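# Move three bean-filled cups from plank onto table

## Task

Lift each of the three cups off the plank and set it upright on the table top, keeping its beans inside.

## Robot and tools

Robot: two six-joint arms, left_arm (left five-finger hand, base near y=+0.40 m) and right_arm (right hand, base near y=-0.53 m). The scene frame has its origin at table-top height midway between the bases, +z up, +x out over the table, and left_arm on the +y side. Each arm reports and is commanded in its own base frame, whose axes almost match the scene frame's (base yaw under 1 degree). Fixed cameras and the table use the scene frame. Cameras: cam_head_left, cam_head_right, cam_high, cam_low (896x504), and cam_left_wrist, cam_right_wrist (672x504, fisheye).

Hand point: a point rigidly tied to the palm. Its +z runs along the straight fingers, +y points out of the palm, and +x points across the palm away from the thumb on the right hand and toward the thumb on the left hand. Finger centre lines sit 0.06 m behind the point (-y). Straight fingers reach 0.06-0.07 m beyond it. A bracket on the little-finger side of the wrist can strike things. With the palm level the wrist can hang below the hand point by 0.11 m (palm down) to 0.23 m (palm up), so it can reach the table first.

Row layout: every movement is a row of 28 numbers, each in [-1, 1], and it always covers both arms. Positions 1-14 are left_arm: dx, dy, dz, rx, ry, rz, then little, ring, middle, index, thumb_bend, thumb_turn, force_limit, speed. Positions 15-28 are the same fourteen for right_arm. Pose numbers are offsets, not poses. They count from that arm's current Hand target (shown in the last result) along its base axes. 1.0 equals 0.6 m for dx/dy/dz and 180 degrees for the rotation vector rx/ry/rz, which turns about the target's position. All zeros re-requests the current Hand target. Finger numbers are absolute targets: -1 open/straight, +1 closed. thumb_turn +1 puts the thumb opposite the fingers, and then the hand can grip things 0.035-0.065 m thick. force_limit runs from -1 (about 0 N) to +1 (10 N; 15 N for the thumb). speed runs from -1 (nearly still) to +0.48 and above (full speed). For a gentle grip close at speed -0.94 or lower. To leave a hand unchanged, repeat the last eight hand numbers you sent it. If none were sent yet in this scene, use its hand_measured plus hand_force_limit and hand_speed.

Tools:
- execute_actions(actions, cameras): actions is a list of actions. Each action is up to 15 rows, one per 1/30 s step, and a short list holds its last row. Every row counts from the action's starting Hand target, not from the previous row. An empty list returns images.
- move(target, speed, blend, stop_force, zero, blocking, cameras): target is one 28-number row or up to 15 rows. Every row is an offset from the same starting Hand targets. Paths are straight and all end together, with at most 10 s in total. speed is m/s, 0.002-3.6, default 0.25, one per target optional, and rotation is capped at twice that in rad/s. blend is a corner-rounding radius in m. stop_force (3-120 N, both arms) ends an arm's path when the wrist feels that much push against its motion. Leave stop_force out when moving off something you press on, and do not rely on it while rotating. blocking=false returns after 0.5 s and cannot be combined with stop_force. The result adds a move: line such as done, off_target, moving, held or fault, plus limits (paced = pose clipped, held = steps withheld).
- wait(seconds 0-10), stop() (brakes a running move), zoom_image(camera, region [x0,y0,x1,y1], at most 504x504 px), show_instructions(), zero_wrist_force(arm), finished_scene(scene 1 or 2).

Results give each hand point's end_effector_position (m) and quat in its base frame, Hand target, joints, joint torques, Wrist force/torque in the tool's own axes, and hand_measured / hand_stopped_by (moving, target, force, stalled, fault) / hand_load_n, all in the motor order above. A grip that is lost shows as hand_load_n near 0. The controller clips orientation commands to 32 degrees from the measured orientation, and a hand can rest short of its target. Send the missing part as a further offset.

Cautions: arms are stiff, so a target even slightly past a solid contact can trigger a fault stop. About 150 N of outside force, or joint torque at its limit (wrist joints 25.4 N m), stops the arm for 10 s. Never let the arms or hands press on each other. Do not knock cups over, spill beans, let anything fall or leave anything off the table, and do not let go of a moving object. Move slowly near contact, lift cups upright, and put them down gently. Avoid paths close to an arm's own base. Long stretched-out holds heat the motors, and 85 °C brakes the arm. Finish each scene with finished_scene.

Each tool is called after "Request:" by a JSON object that holds its "fn" and its "kwargs".

Reference images:

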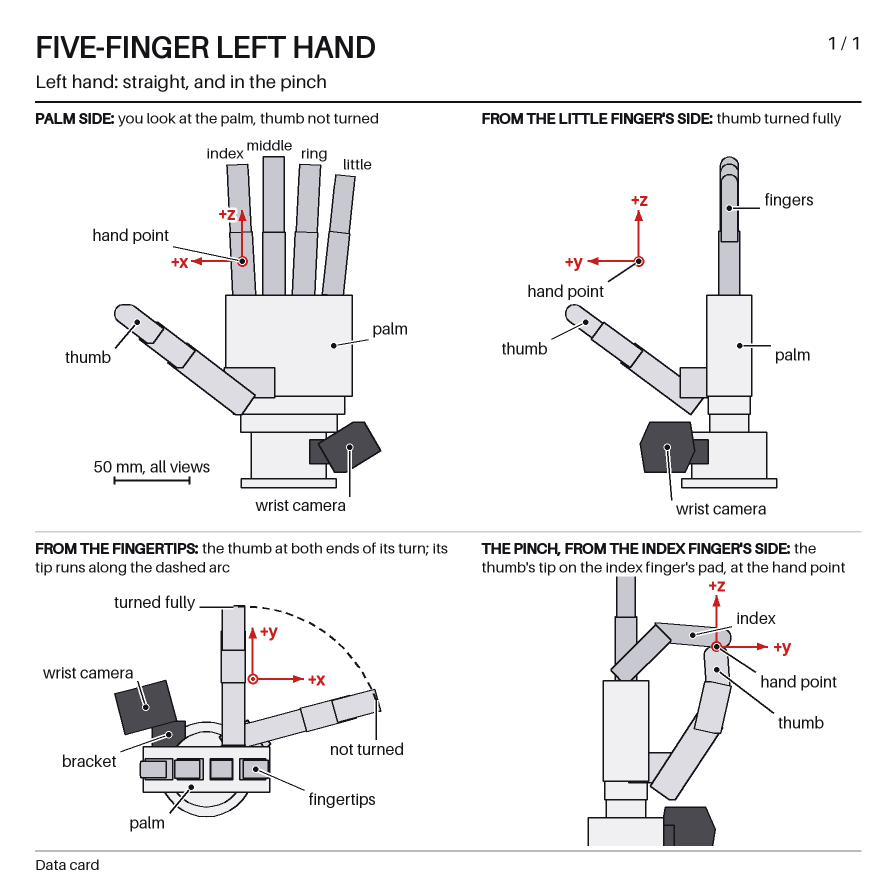

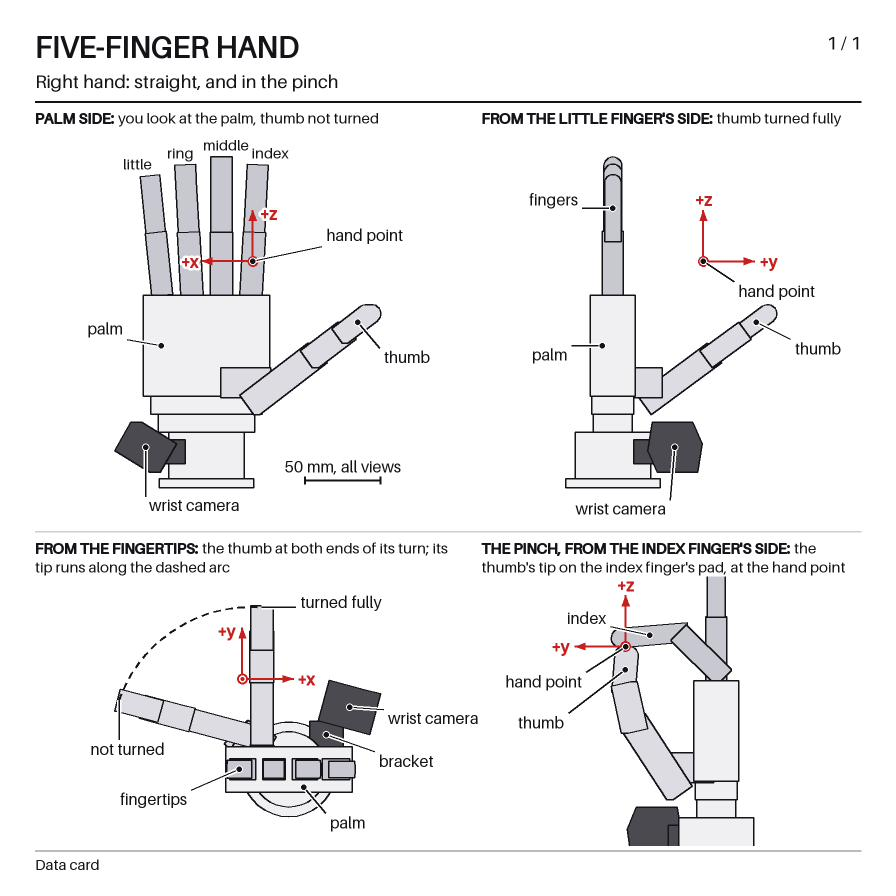

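## Session

Request:
{"fn": "execute_actions", "kwargs": {"actions": []}}

Scene clock: 0.00 s.
left_arm: end_effector_position=(+0.0516, -0.1659, +0.1808) hand_measured=(-1.000, -1.000, -1.000, -1.000, -1.000, -1.000) hand_load_n=(+0.0, +0.0, +0.0, +0.0, +0.0, +0.0) hand_stopped_by=(target, target, target, target, target, target) hand_force_limit=0.00 hand_speed=-0.80 end_effector_quat_wxyz=(-0.062, +0.742, -0.668, +0.005) | right_arm: end_effector_position=(+0.2620, +0.5556, +0.2510) hand_measured=(-1.000, -1.000, -1.000, -1.000, -1.000, -1.000) hand_load_n=(+0.0, +0.0, +0.0, +0.0, +0.0, +0.0) hand_stopped_by=(target, target, target, target, target, target) hand_force_limit=0.00 hand_speed=-0.80 end_effector_quat_wxyz=(-0.012, +0.885, -0.464, -0.029)
Joint positions: left_arm=[2.966 -1.166 -2.256 1.926 -1.67 2.865] | right_arm=[0.813 -0.578 0.309 1.832 1.507 -2.934]
Joint velocities: within noise
Joint torques (N m): no reading
Motor temperatures (°C): left_arm=[35 39 43 48 46 50] | right_arm=[31 31 31 43 37 38]
Wrist force (N): no reading
Wrist torque (N m): no reading
Wrist force, peak (N): no reading
Hand target: left_arm +0.0516, -0.1659, +0.1808; -0.062, +0.742, -0.668, +0.005 | right_arm +0.2620, +0.5556, +0.2510; -0.012, +0.885, -0.464, -0.029

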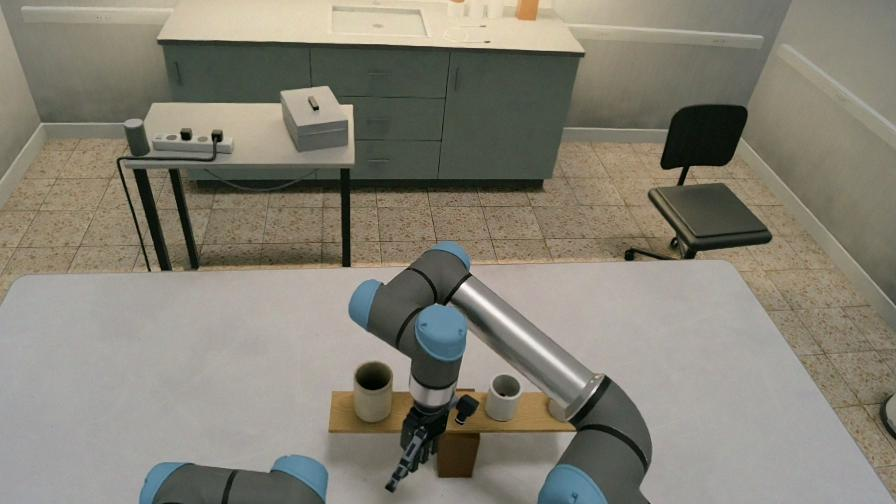

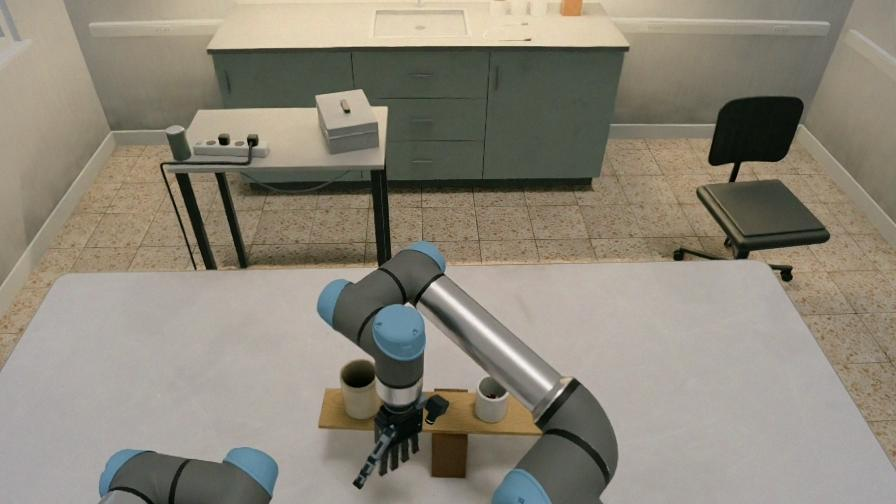

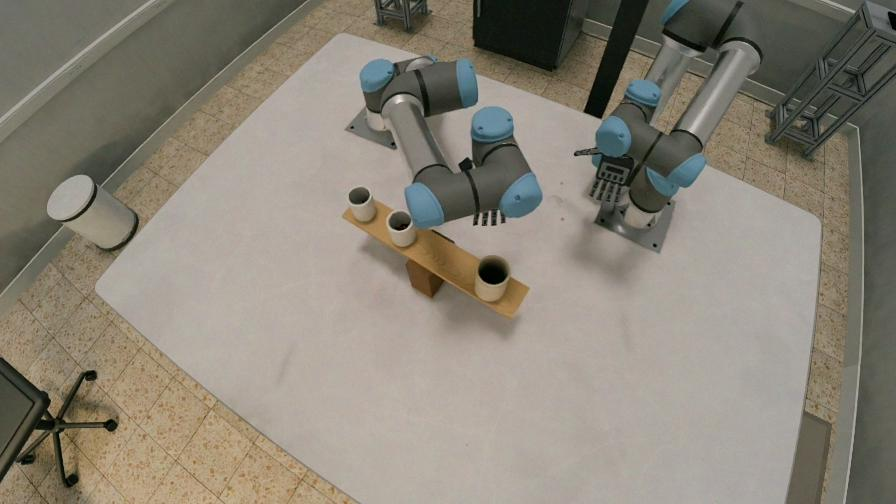

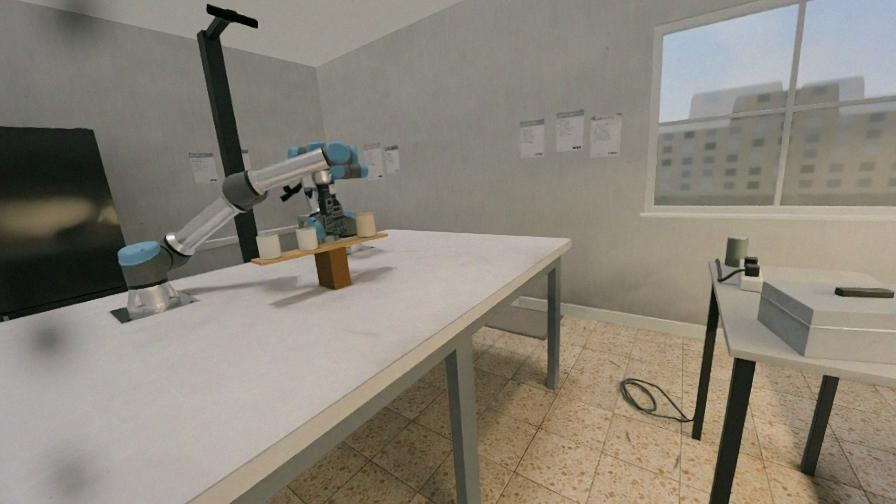

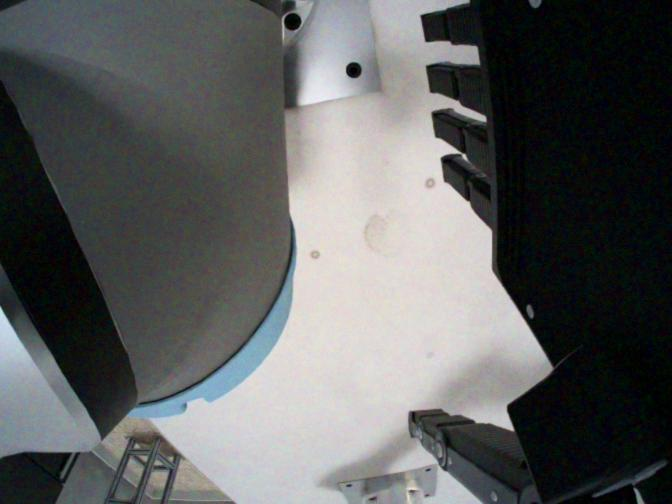

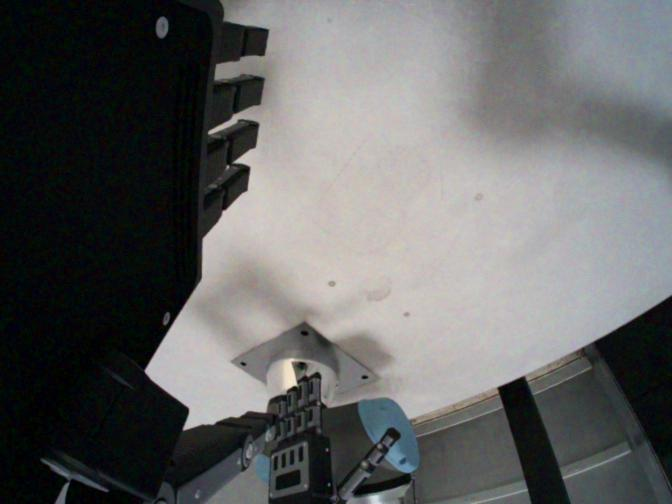

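Request:
{"fn": "zoom_image", "kwargs": {"camera": "cam_low", "region": [230, 130, 430, 310]}}

Request:
{"fn": "zoom_image", "kwargs": {"camera": "cam_high", "region": [320, 150, 560, 330]}}

Request:
{"fn": "zoom_image", "kwargs": {"camera": "cam_head_left", "region": [300, 330, 620, 504]}}

Request:
{"fn": "zoom_image", "kwargs": {"camera": "cam_head_right", "region": [300, 330, 620, 504]}}

Scaled by 2.520 from the camera's 896x504 image, which has a finer 1280x720 frame.

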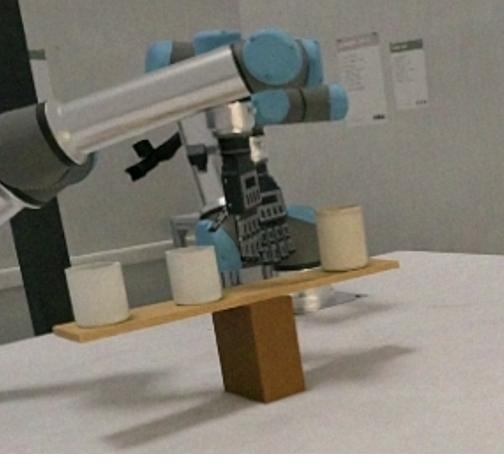

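Scaled by 2.100 from the camera's 896x504 image, which has a finer 1280x720 frame.

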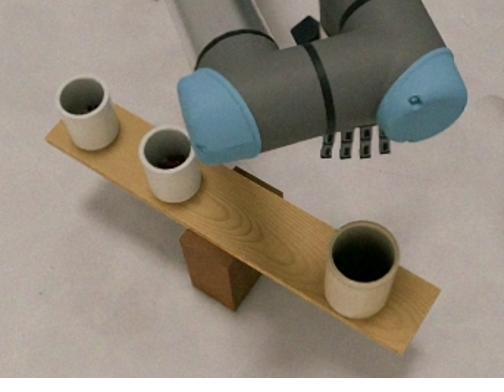

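Scaled by 1.575 from the camera's 896x504 image, which has a finer 1280x720 frame.

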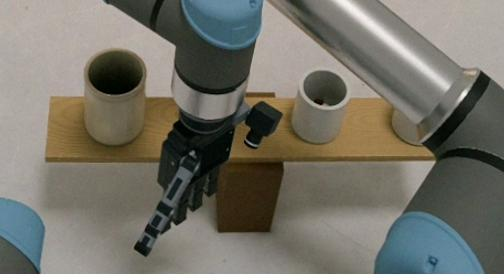

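Scaled by 1.575 from the camera's 896x504 image, which has a finer 1280x720 frame.

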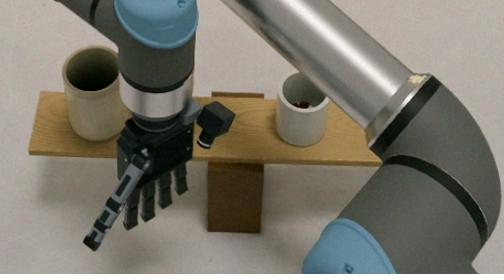

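Request:
{"fn": "move", "kwargs": {"target": [[0,0,0,0,0,0,-1,-1,-1,-1,-1,-1,0,-0.8,0,0,0.35,0,0,0,-1,-1,-1,-1,-1,-1,0,-0.8],[0,0,0,0,0,0,-1,-1,-1,-1,-1,-1,0,-0.8,0.1,-1.2,0.35,0,0,0,-1,-1,-1,-1,-1,-1,0,-0.8]], "blend": [0.03,0], "speed": 0.25, "cameras": ["all"]}}

every number of target 2 of 2 must lie in its column's range; nothing of the call was run
Scene clock: 266.77 s.
left_arm: end_effector_position=(+0.0516, -0.1659, +0.1808) hand_measured=(-1.000, -1.000, -1.000, -1.000, -1.000, -1.000) hand_load_n=(+0.0, +0.0, +0.0, +0.0, +0.0, +0.0) hand_stopped_by=(target, target, target, target, target, target) hand_force_limit=0.00 hand_speed=-0.80 end_effector_quat_wxyz=(-0.062, +0.742, -0.668, +0.005) | right_arm: end_effector_position=(+0.2620, +0.5556, +0.2510) hand_measured=(-1.000, -1.000, -1.000, -1.000, -1.000, -1.000) hand_load_n=(+0.0, +0.0, +0.0, +0.0, +0.0, +0.0) hand_stopped_by=(target, target, target, target, target, target) hand_force_limit=0.00 hand_speed=-0.80 end_effector_quat_wxyz=(-0.012, +0.885, -0.464, -0.029)
Joint positions: left_arm=[2.966 -1.166 -2.256 1.926 -1.67 2.865] | right_arm=[0.813 -0.578 0.309 1.832 1.507 -2.934]
Joint torques (N m): left_arm=[-1.89 0.28 20.48 -2.2 -0.45 -0.11] | right_arm=[-0.24 -52.72 -17.54 2.61 -0.2 -0.1]
Wrist force (N): left_arm=[0.1 -0.1 -0.1] | right_arm=[-0.1 0.1 0.0]
Wrist torque (N m): left_arm=[0.00 -0.03 0.01] | right_arm=[0.01 0.01 0.00]
Wrist force, peak (N): left_arm=[0.0 0.0 0.7] | right_arm=[-0.4 0.0 -0.1]
Hand target: left_arm +0.0516, -0.1659, +0.1808; -0.062, +0.742, -0.668, +0.005 | right_arm +0.2620, +0.5556, +0.2510; -0.012, +0.885, -0.464, -0.029

Request:
{"fn": "move", "kwargs": {"target": [[0,0,0,0,0,0,-1,-1,-1,-1,-1,-1,0,-0.8,0,0,0.35,0,0,0,-1,-1,-1,-1,-1,-1,0,-0.8],[0,0,0,0,0,0,-1,-1,-1,-1,-1,-1,0,-0.8,0.1,-0.9,0.35,0,0,0,-1,-1,-1,-1,-1,-1,0,-0.8]], "blend": [0.03,0], "speed": 0.25, "cameras": ["all"]}}

Scene clock: 277.63 s.
left_arm: end_effector_position=(+0.0516, -0.1659, +0.1808) hand_measured=(-1.000, -1.000, -1.000, -1.000, -1.000, -1.000) hand_load_n=(+0.0, +0.0, +0.0, +0.0, +0.0, +0.0) hand_stopped_by=(target, target, target, target, target, target) hand_force_limit=0.00 hand_speed=-0.80 end_effector_quat_wxyz=(-0.062, +0.742, -0.668, +0.005) | right_arm: end_effector_position=(+0.3220, +0.0156, +0.4610) hand_measured=(-1.000, -1.000, -1.000, -1.000, -1.000, -1.000) hand_load_n=(+0.0, +0.0, +0.0, +0.0, +0.0, +0.0) hand_stopped_by=(target, target, target, target, target, target) hand_force_limit=0.00 hand_speed=-0.80 end_effector_quat_wxyz=(-0.012, +0.885, -0.464, -0.030)
Joint positions: left_arm=[2.966 -1.166 -2.256 1.926 -1.67 2.865] | right_arm=[-0.309 -1.32 0.985 1.96 1.537 -4.057]
Joint torques (N m): left_arm=[-0.96 0.76 20.17 -2.24 -0.49 -0.14] | right_arm=[-7.24 -34.52 -10.49 1.53 -2.6 -2.12]
Motor temperatures (°C): left_arm=[34 38 41 46 44 49] | right_arm=[31 30 30 41 36 37]
Wrist force (N): left_arm=[-0.3 -0.1 0.1] | right_arm=[-0.2 0.0 -0.2]
Wrist torque (N m): left_arm=[-0.02 0.04 -0.01] | right_arm=[-0.01 0.06 -0.10]
Wrist force, peak (N): left_arm=[0.1 0.2 0.7] | right_arm=[-1.1 -1.6 -0.1]
Hand target: left_arm +0.0516, -0.1659, +0.1808; -0.062, +0.742, -0.668, +0.005 | right_arm +0.3220, +0.0156, +0.4610; -0.012, +0.885, -0.464, -0.029
Off the commanded pose: left_arm 0.000 m, 0 deg | right_arm 0.000 m, 0 deg.
elbow stopped short (right arm): the move would have taken joint 3 (elbow) straighter than the controller allows.
move: done
camera_calibration:
cam_right_wrist: T_world_to_cam=[[-0.657302, -0.751516, -0.0563716, 0.253184], [-0.63652, 0.513561, 0.575411, -0.0663991], [-0.40348, 0.4141, -0.81592, 0.623147], [0, 0, 0, 1]] pos_world=[0.375581, -0.0336737, 0.560917]

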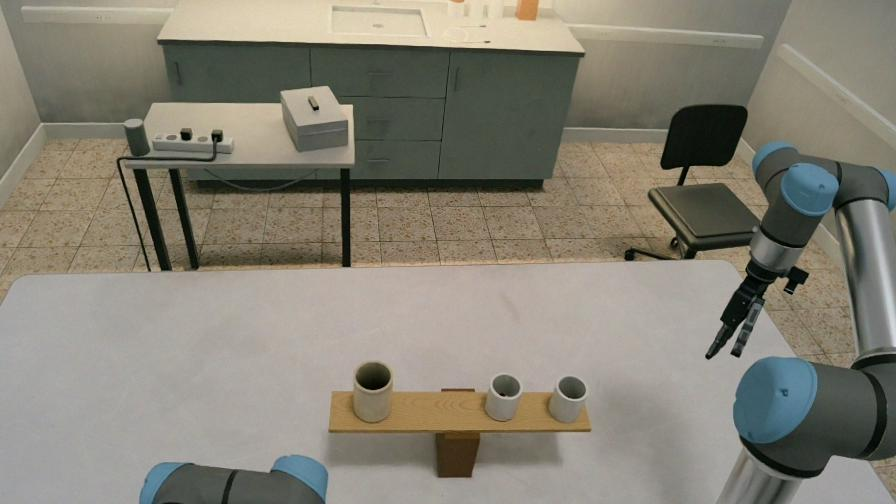

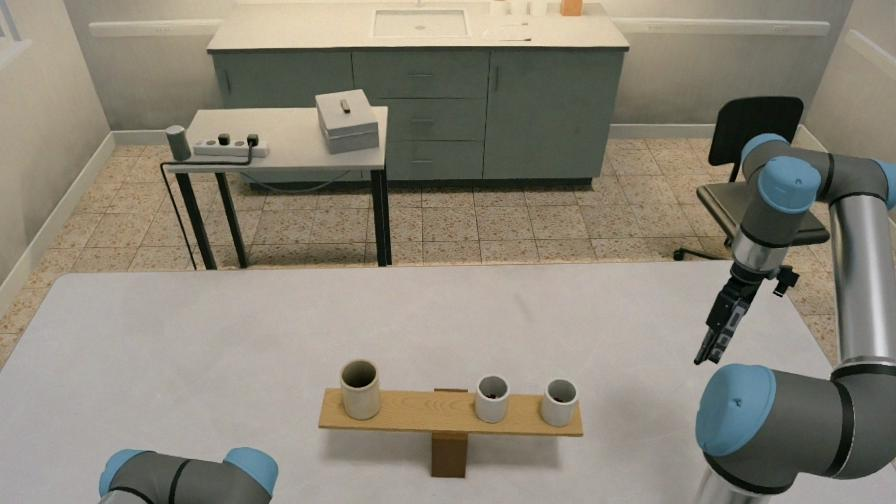

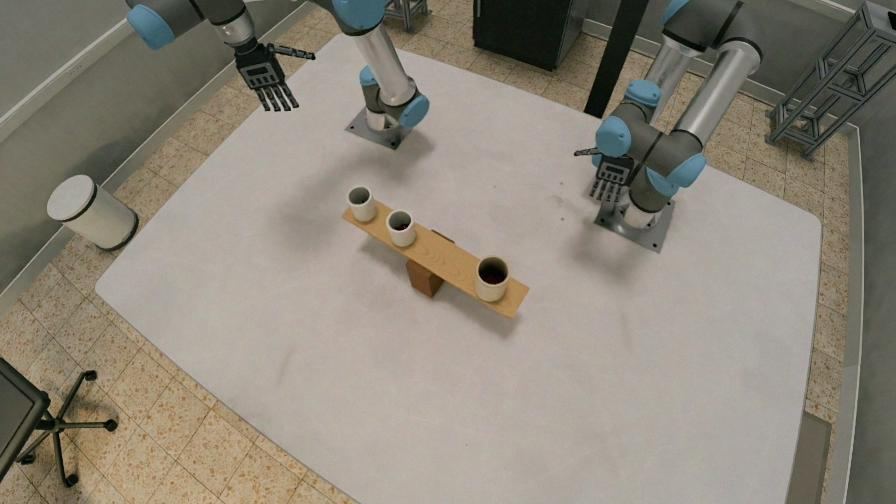

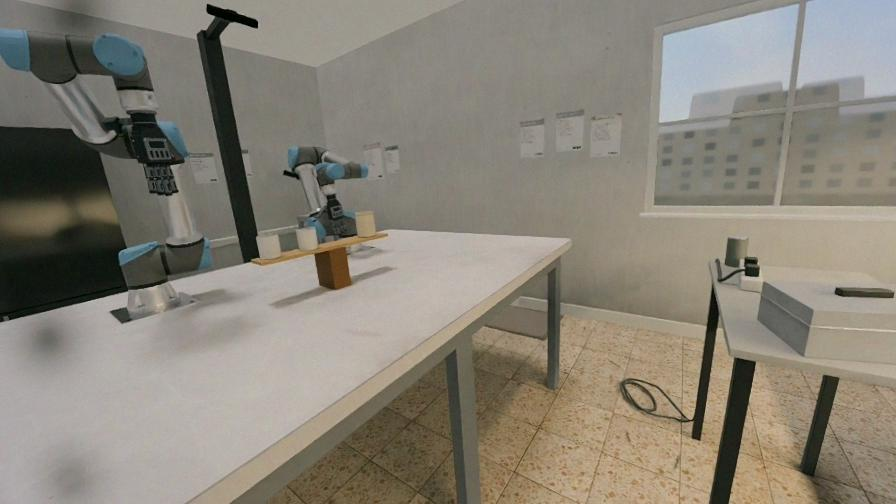

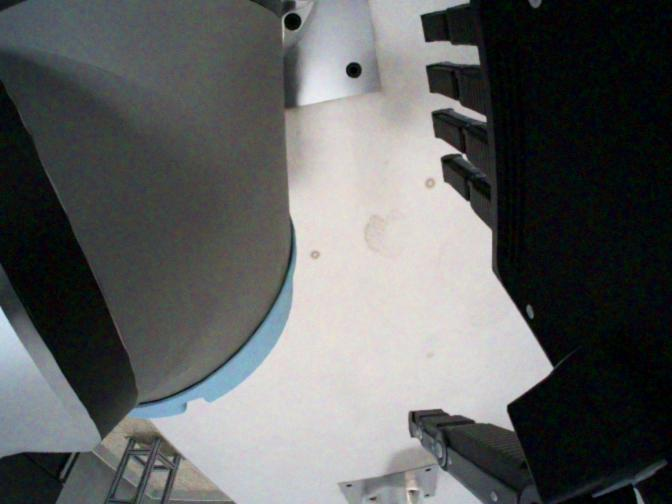

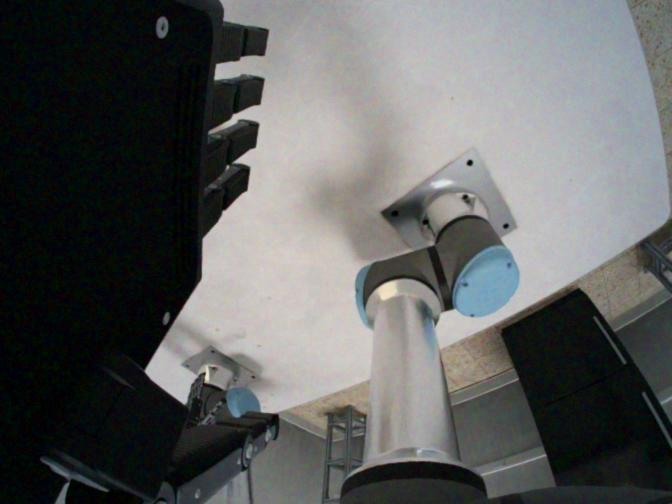

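Request:
{"fn": "zoom_image", "kwargs": {"camera": "cam_head_left", "region": [320, 350, 600, 490]}}

Request:
{"fn": "zoom_image", "kwargs": {"camera": "cam_head_right", "region": [310, 350, 590, 490]}}

Request:
{"fn": "zoom_image", "kwargs": {"camera": "cam_high", "region": [330, 170, 540, 330]}}

Request:
{"fn": "zoom_image", "kwargs": {"camera": "cam_low", "region": [240, 200, 400, 300]}}

Scaled by 1.800 from the camera's 896x504 image, which has a finer 1280x720 frame.

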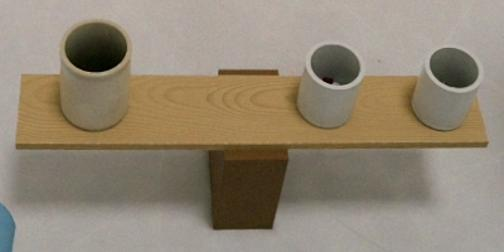

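Scaled by 1.800 from the camera's 896x504 image, which has a finer 1280x720 frame.

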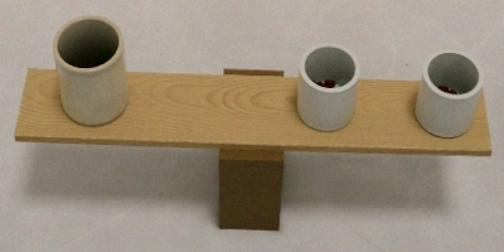

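Scaled by 2.400 from the camera's 896x504 image, which has a finer 1280x720 frame.

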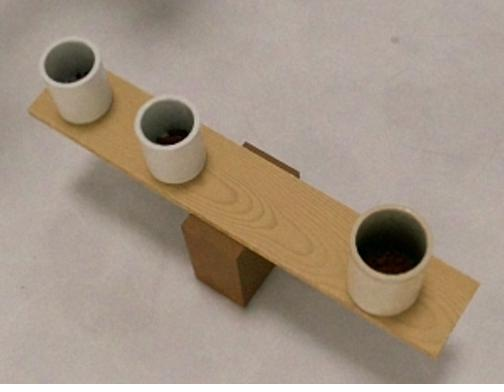

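Scaled by 3.150 from the camera's 896x504 image, which has a finer 1280x720 frame.

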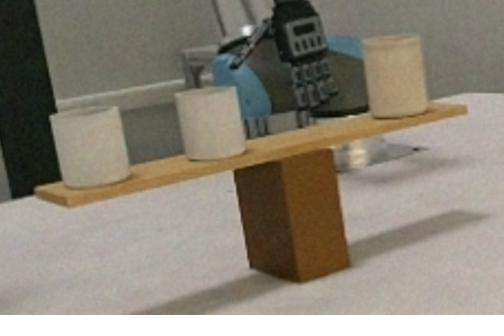

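Request:
{"fn": "zoom_image", "kwargs": {"camera": "cam_head_left", "region": [340, 350, 410, 430]}}

Request:
{"fn": "zoom_image", "kwargs": {"camera": "cam_head_left", "region": [475, 360, 605, 440]}}

Request:
{"fn": "zoom_image", "kwargs": {"camera": "cam_high", "region": [460, 240, 540, 320]}}

Request:
{"fn": "zoom_image", "kwargs": {"camera": "cam_high", "region": [335, 175, 455, 255]}}

Scaled by 6.300 from the camera's 896x504 image, which has a finer 1280x720 frame.

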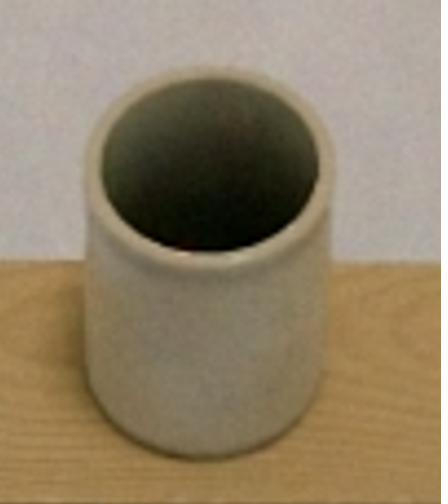

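Scaled by 3.877 from the camera's 896x504 image, which has a finer 1280x720 frame.

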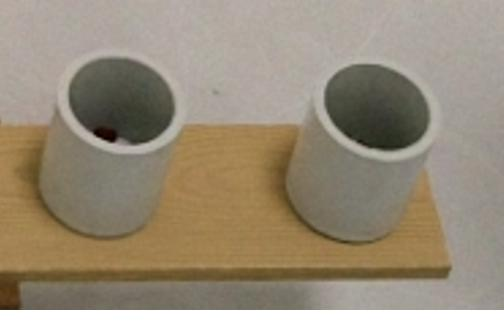

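Scaled by 6.300 from the camera's 896x504 image, which has a finer 1280x720 frame.

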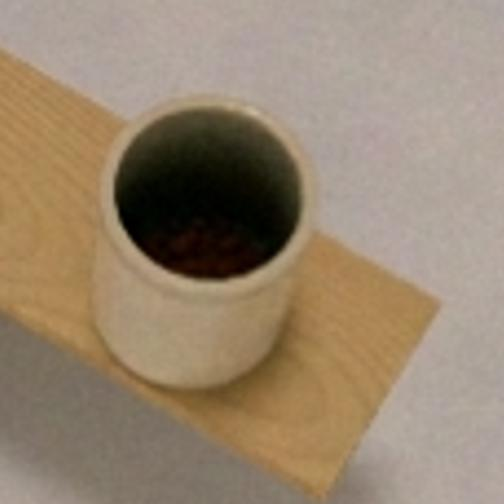

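Scaled by 4.200 from the camera's 896x504 image, which has a finer 1280x720 frame.

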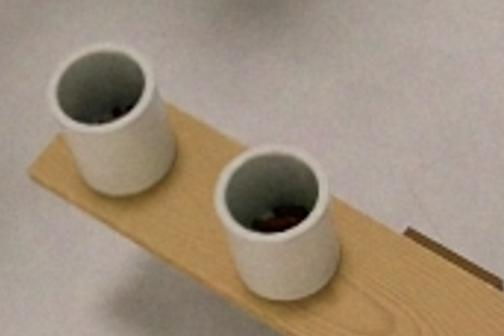

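Request:
{"fn": "move", "kwargs": {"target": [[0.414,0.027,0.282,0,0,0,-1,-1,-1,-1,-1,1,0,0,0.232,0.117,-0.1,-0.1572,-0.5303,0.3258,-1,-1,-1,-1,-1,1,0,0]], "speed": 0.25, "cameras": ["cam_head_left","cam_high","cam_low"]}}

Scene clock: 592.97 s.
left_arm: end_effector_position=(+0.3000, -0.1496, +0.3499) hand_measured=(-1.000, -1.000, -1.000, -1.000, -1.000, +1.000) hand_load_n=(+0.0, +0.0, +0.0, +0.0, +0.0, +0.0) hand_stopped_by=(target, target, target, target, target, target) hand_force_limit=0.00 hand_speed=0.00 end_effector_quat_wxyz=(-0.062, +0.742, -0.668, +0.005) | right_arm: end_effector_position=(+0.4612, +0.0857, +0.4010) hand_measured=(-1.000, -1.000, -1.000, -1.000, -1.000, +1.000) hand_load_n=(+0.0, +0.0, +0.0, +0.0, +0.0, +0.5) hand_stopped_by=(target, target, target, target, target, target) hand_force_limit=0.00 hand_speed=0.00 end_effector_quat_wxyz=(-0.135, +0.694, +0.135, +0.694)
Joint positions: left_arm=[3.139 -1.67 -1.394 1.584 -1.656 3.038] | right_arm=[-0.452 -2.134 2.109 0.027 0.735 -4.714]
Joint torques (N m): left_arm=[-5.97 33.15 13.25 -0.31 -1.68 -0.98] | right_arm=[5.72 10.07 -21 -2.82 0.48 -2.4]
Wrist force (N): left_arm=[0.5 0.0 0.0] | right_arm=[-1.4 0.9 -1.2]
Wrist torque (N m): left_arm=[0.01 -0.06 -0.04] | right_arm=[0.17 0.13 -0.06]
Wrist force, peak (N): left_arm=[0.8 0.3 0.1] | right_arm=[-1.7 1.0 -1.4]
Hand target: left_arm +0.3000, -0.1497, +0.3500; -0.062, +0.742, -0.668, +0.005 | right_arm +0.4612, +0.0858, +0.4010; -0.135, +0.694, +0.135, +0.694
Off the commanded pose: left_arm 0.000 m, 0 deg | right_arm 0.000 m, 0 deg.
move: done
Images, in order (width x height): cam_head_left 896x504, cam_high 896x504, cam_low 896x504.

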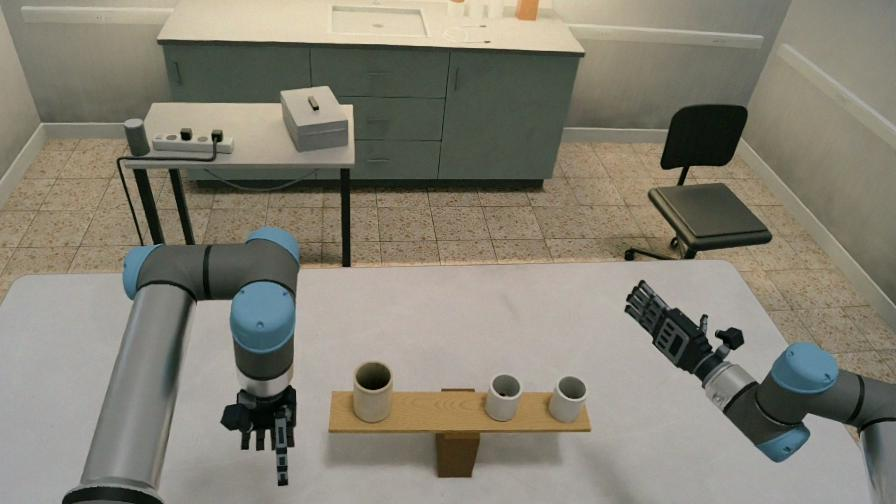

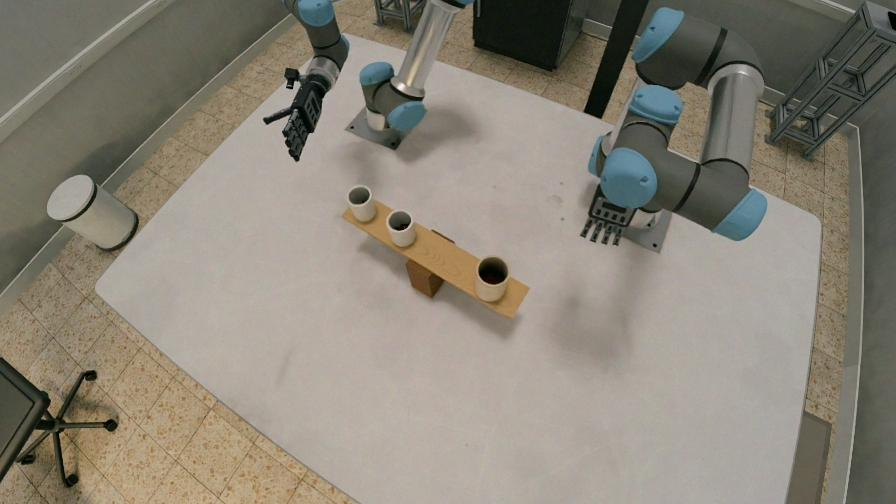

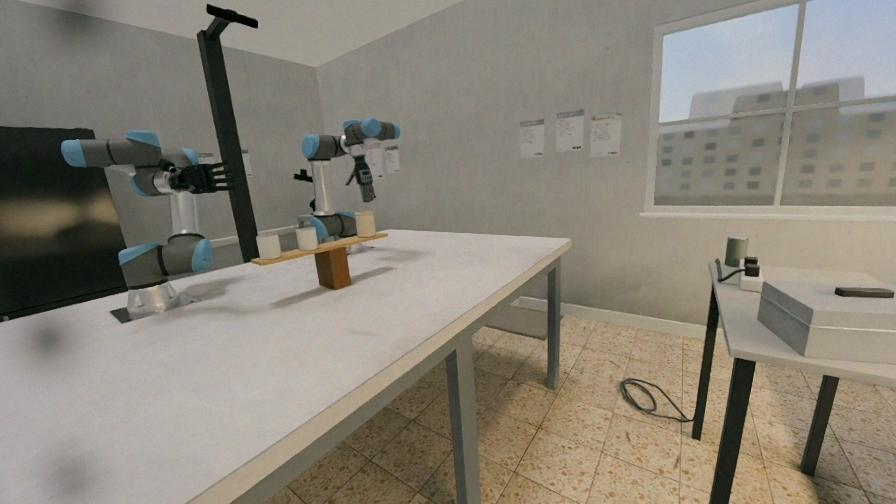

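Request:
{"fn": "move", "kwargs": {"target": [[0.167,-0.15,0.083,0.3581,-0.4069,-0.4781,-1,-1,-1,-1,-1,1,0,0,0,0,-0.502,0,0,0,-1,-1,-1,-1,-1,1,0,0]], "speed": 0.25, "cameras": ["all"]}}

Scene clock: 615.63 s.
left_arm: end_effector_position=(+0.4002, -0.2395, +0.3998) hand_measured=(-1.000, -1.000, -1.000, -1.000, -1.000, +1.000) hand_load_n=(+0.0, +0.0, +0.0, +0.0, +0.0, +0.5) hand_stopped_by=(target, target, target, target, target, target) hand_force_limit=0.00 hand_speed=0.00 end_effector_quat_wxyz=(+0.697, +0.118, +0.697, -0.118) end_effector_velocity=(+0.000, -0.001, +0.000) end_effector_angular_velocity=(+0.001, +0.000, -0.004) | right_arm: end_effector_position=(+0.4612, +0.0858, +0.0997) hand_measured=(-1.000, -1.000, -1.000, -1.000, -1.000, +1.000) hand_load_n=(+0.0, +0.0, +0.0, +0.0, +0.0, +0.0) hand_stopped_by=(target, target, target, target, target, target) hand_force_limit=0.00 hand_speed=0.00 end_effector_quat_wxyz=(-0.135, +0.694, +0.135, +0.694)
Joint positions: left_arm=[2.706 -1.158 -2.038 3.195 -1.672 4.713] | right_arm=[-0.452 -1.564 2.708 -1.142 0.735 -4.714]
Joint velocities: left_arm=[0 0 0 -0.001 0.005 0.001] | right_arm=[within noise]
Joint torques (N m): left_arm=[-15.57 -6.82 34.83 1.06 1.23 -0.46] | right_arm=[6.39 -7.84 -15.71 -1.51 2.36 1.39]
Wrist force (N): left_arm=[-0.4 -1.1 -0.2] | right_arm=[-1.3 0.8 -1.1]
Wrist torque (N m): left_arm=[-0.12 0.29 0.17] | right_arm=[0.13 0.11 -0.09]
Wrist force, peak (N): left_arm=[0.3 -1.6 -0.5] | right_arm=[-2.0 1.0 -1.1]
Hand target: left_arm +0.4002, -0.2397, +0.3998; +0.697, +0.118, +0.697, -0.118 | right_arm +0.4612, +0.0858, +0.0998; -0.135, +0.694, +0.135, +0.694
Off the commanded pose: left_arm 0.000 m, 0 deg | right_arm 0.000 m, 0 deg.
move: done
camera_calibration:
cam_left_wrist: T_world_to_cam=[[-0.299359, -0.914369, -0.272606, 0.0141859], [-0.436596, 0.385314, -0.812968, 0.583051], [0.848391, -0.12435, -0.514557, -0.0511941], [0, 0, 0, 1]] pos_world=[0.302237, -0.218053, 0.451527]
cam_right_wrist: T_world_to_cam=[[0.405649, -0.87984, 0.247651, -0.132562], [-0.397781, -0.413874, -0.818827, 0.30252], [0.822933, 0.233646, -0.517871, -0.224352], [0, 0, 0, 1]] pos_world=[0.358737, 0.060991, 0.164355]

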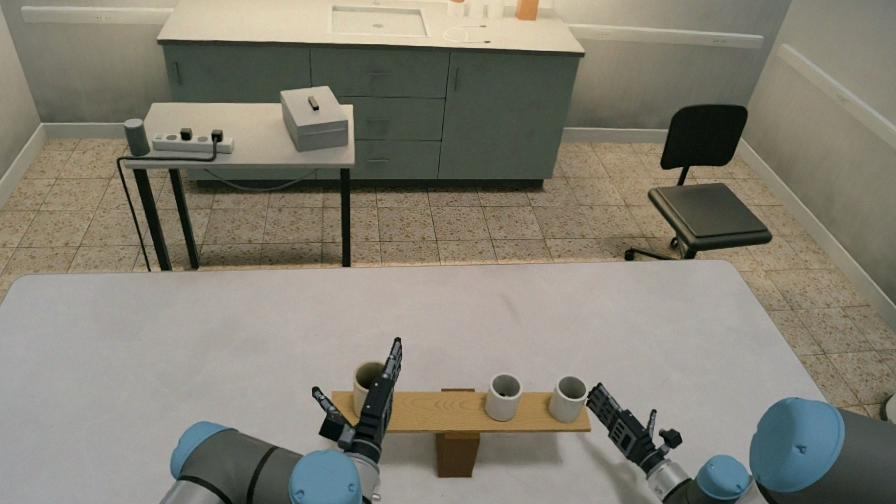

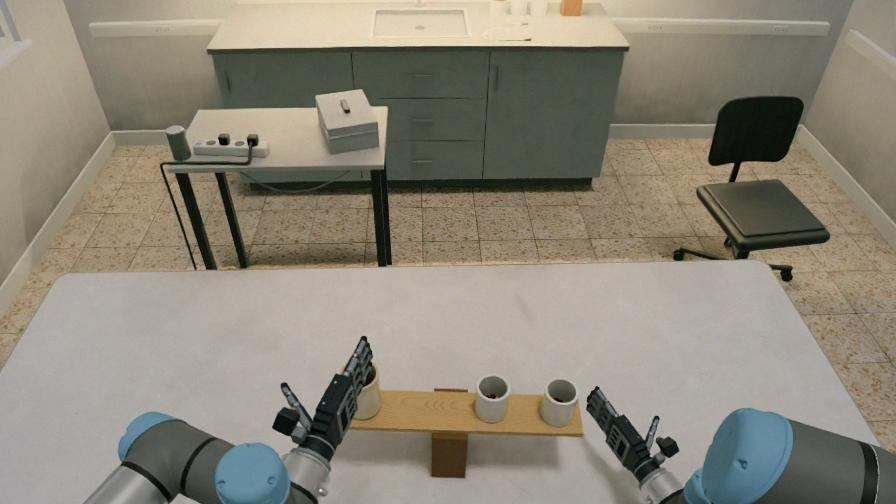

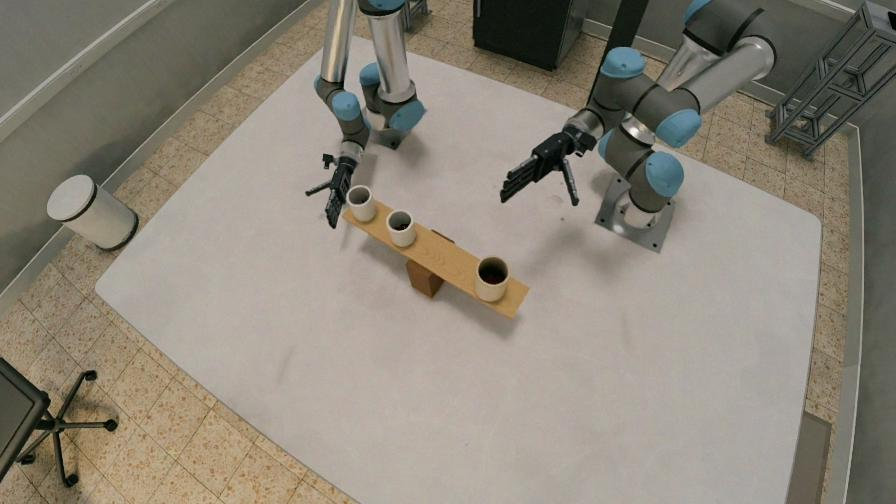

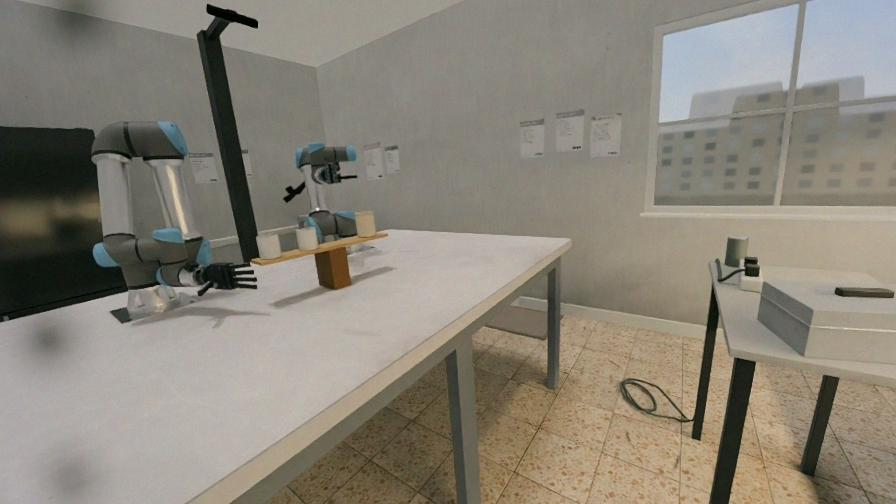

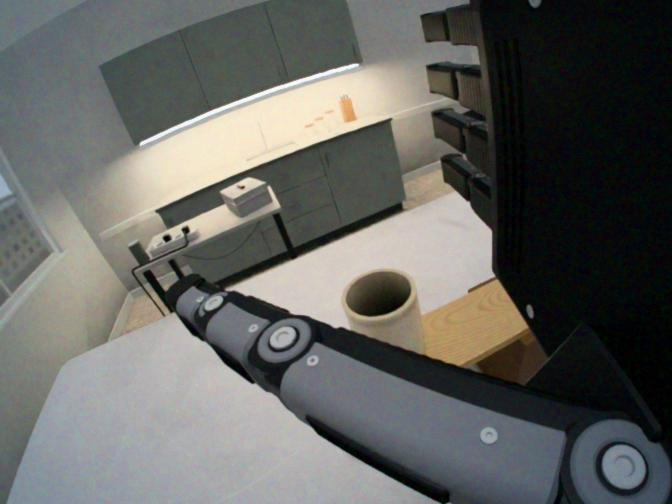

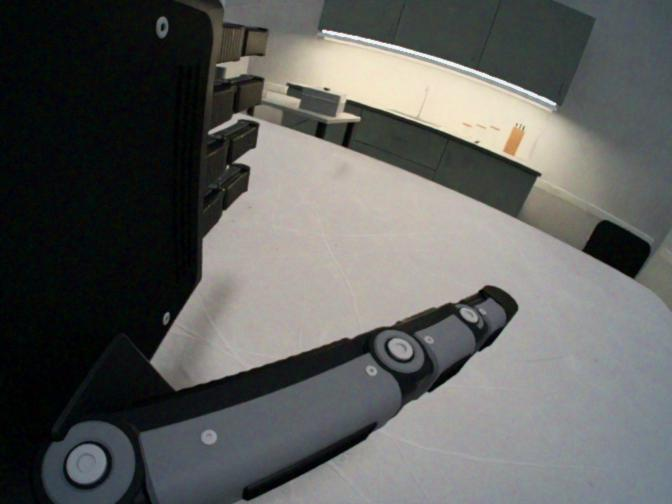

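Request:
{"fn": "zoom_image", "kwargs": {"camera": "cam_head_left", "region": [560, 360, 700, 460]}}

Request:
{"fn": "zoom_image", "kwargs": {"camera": "cam_head_right", "region": [560, 360, 700, 460]}}

Request:
{"fn": "zoom_image", "kwargs": {"camera": "cam_low", "region": [170, 210, 370, 310]}}

Request:
{"fn": "zoom_image", "kwargs": {"camera": "cam_head_left", "region": [300, 330, 420, 450]}}

Scaled by 3.600 from the camera's 896x504 image, which has a finer 1280x720 frame.

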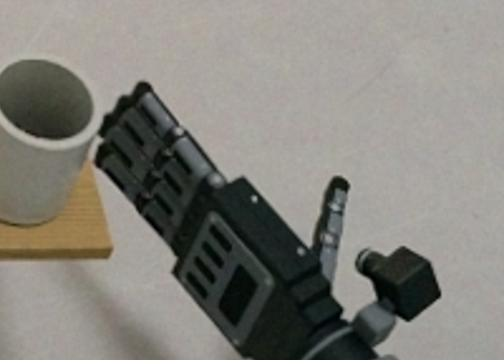

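Scaled by 3.600 from the camera's 896x504 image, which has a finer 1280x720 frame.

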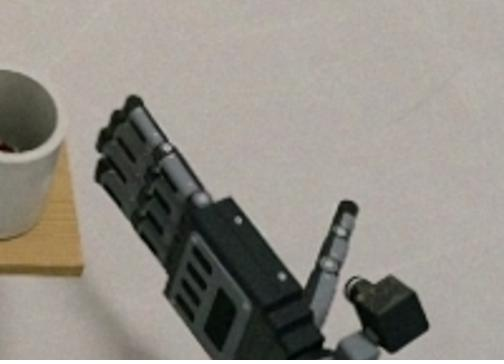

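Scaled by 2.520 from the camera's 896x504 image, which has a finer 1280x720 frame.

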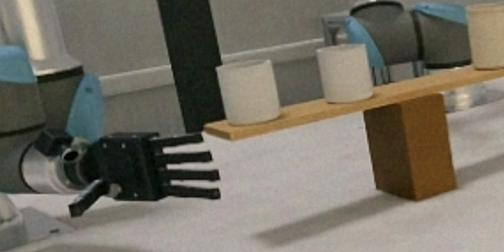

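Scaled by 4.200 from the camera's 896x504 image, which has a finer 1280x720 frame.

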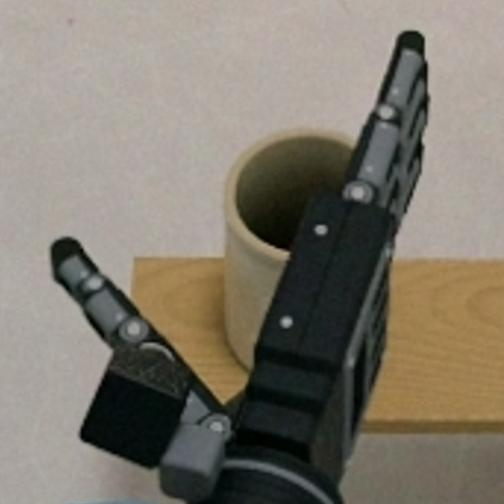

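Request:
{"fn": "move", "kwargs": {"target": [0,0,0,0,0,0,-1,-1,-1,-1,-1,1,0,0,0.0367,-0.005,-0.0833,0,0,0,-1,-1,-1,-1,-1,1,0,0], "speed": 0.08, "stop_force": 8, "cameras": ["cam_low","cam_head_left"]}}

Request:
{"fn": "zoom_image", "kwargs": {"camera": "cam_low", "region": [170, 210, 370, 310]}}

Scene clock: 682.90 s.
left_arm: end_effector_position=(+0.4002, -0.2397, +0.3998) hand_measured=(-1.000, -1.000, -1.000, -1.000, -1.000, +1.000) hand_load_n=(+0.0, +0.0, +0.0, +0.0, +0.0, +0.5) hand_stopped_by=(target, target, target, target, target, target) hand_force_limit=0.00 hand_speed=0.00 end_effector_quat_wxyz=(+0.697, +0.118, +0.697, -0.118) | right_arm: end_effector_position=(+0.4832, +0.0828, +0.0498) hand_measured=(-1.000, -1.000, -1.000, -1.000, -1.000, +1.000) hand_load_n=(+0.0, +0.0, +0.0, +0.0, +0.0, +0.5) hand_stopped_by=(target, target, target, target, target, target) hand_force_limit=0.00 hand_speed=0.00 end_effector_quat_wxyz=(-0.135, +0.694, +0.135, +0.694)
Joint positions: left_arm=[2.706 -1.158 -2.038 3.196 -1.671 4.713] | right_arm=[-0.415 -1.264 2.674 -1.408 0.772 -4.714]
Joint torques (N m): left_arm=[-15.51 -6.5 36.31 3.08 -1.47 2.71] | right_arm=[-7.52 -8.52 2.9 -2.41 -2.54 -2.11]
Wrist force (N): left_arm=[-0.4 -1.5 -0.4] | right_arm=[-1.5 0.9 -1.4]
Wrist torque (N m): left_arm=[-0.16 0.27 0.17] | right_arm=[0.15 0.17 -0.09]
Wrist force, peak (N): left_arm=[-0.9 -1.6 -0.5] | right_arm=[-2.2 1.4 -1.0]
Hand target: left_arm +0.4002, -0.2397, +0.3998; +0.697, +0.118, +0.697, -0.118 | right_arm +0.4832, +0.0828, +0.0498; -0.135, +0.694, +0.135, +0.694
Off the commanded pose: left_arm 0.000 m, 0 deg | right_arm 0.000 m, 0 deg.
move: done
Images, in order (width x height): cam_head_left 896x504, cam_low 896x504.

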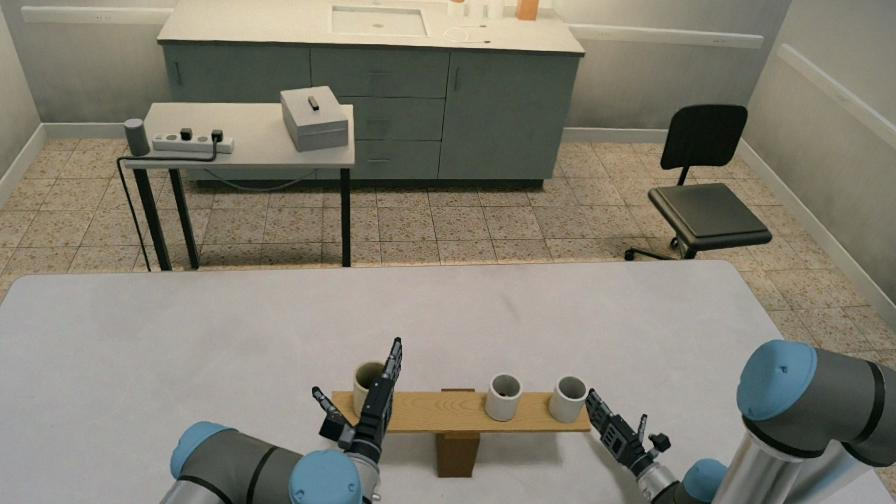

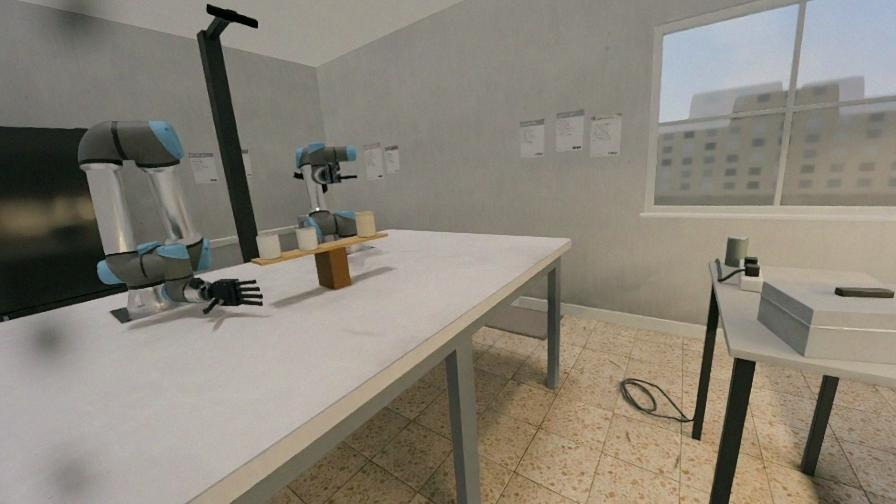

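Scaled by 2.520 from the camera's 896x504 image, which has a finer 1280x720 frame.

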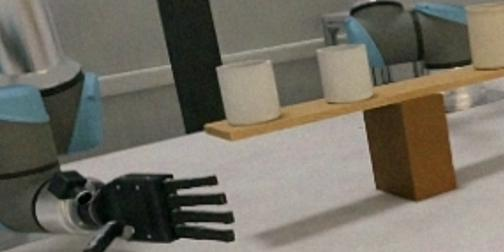

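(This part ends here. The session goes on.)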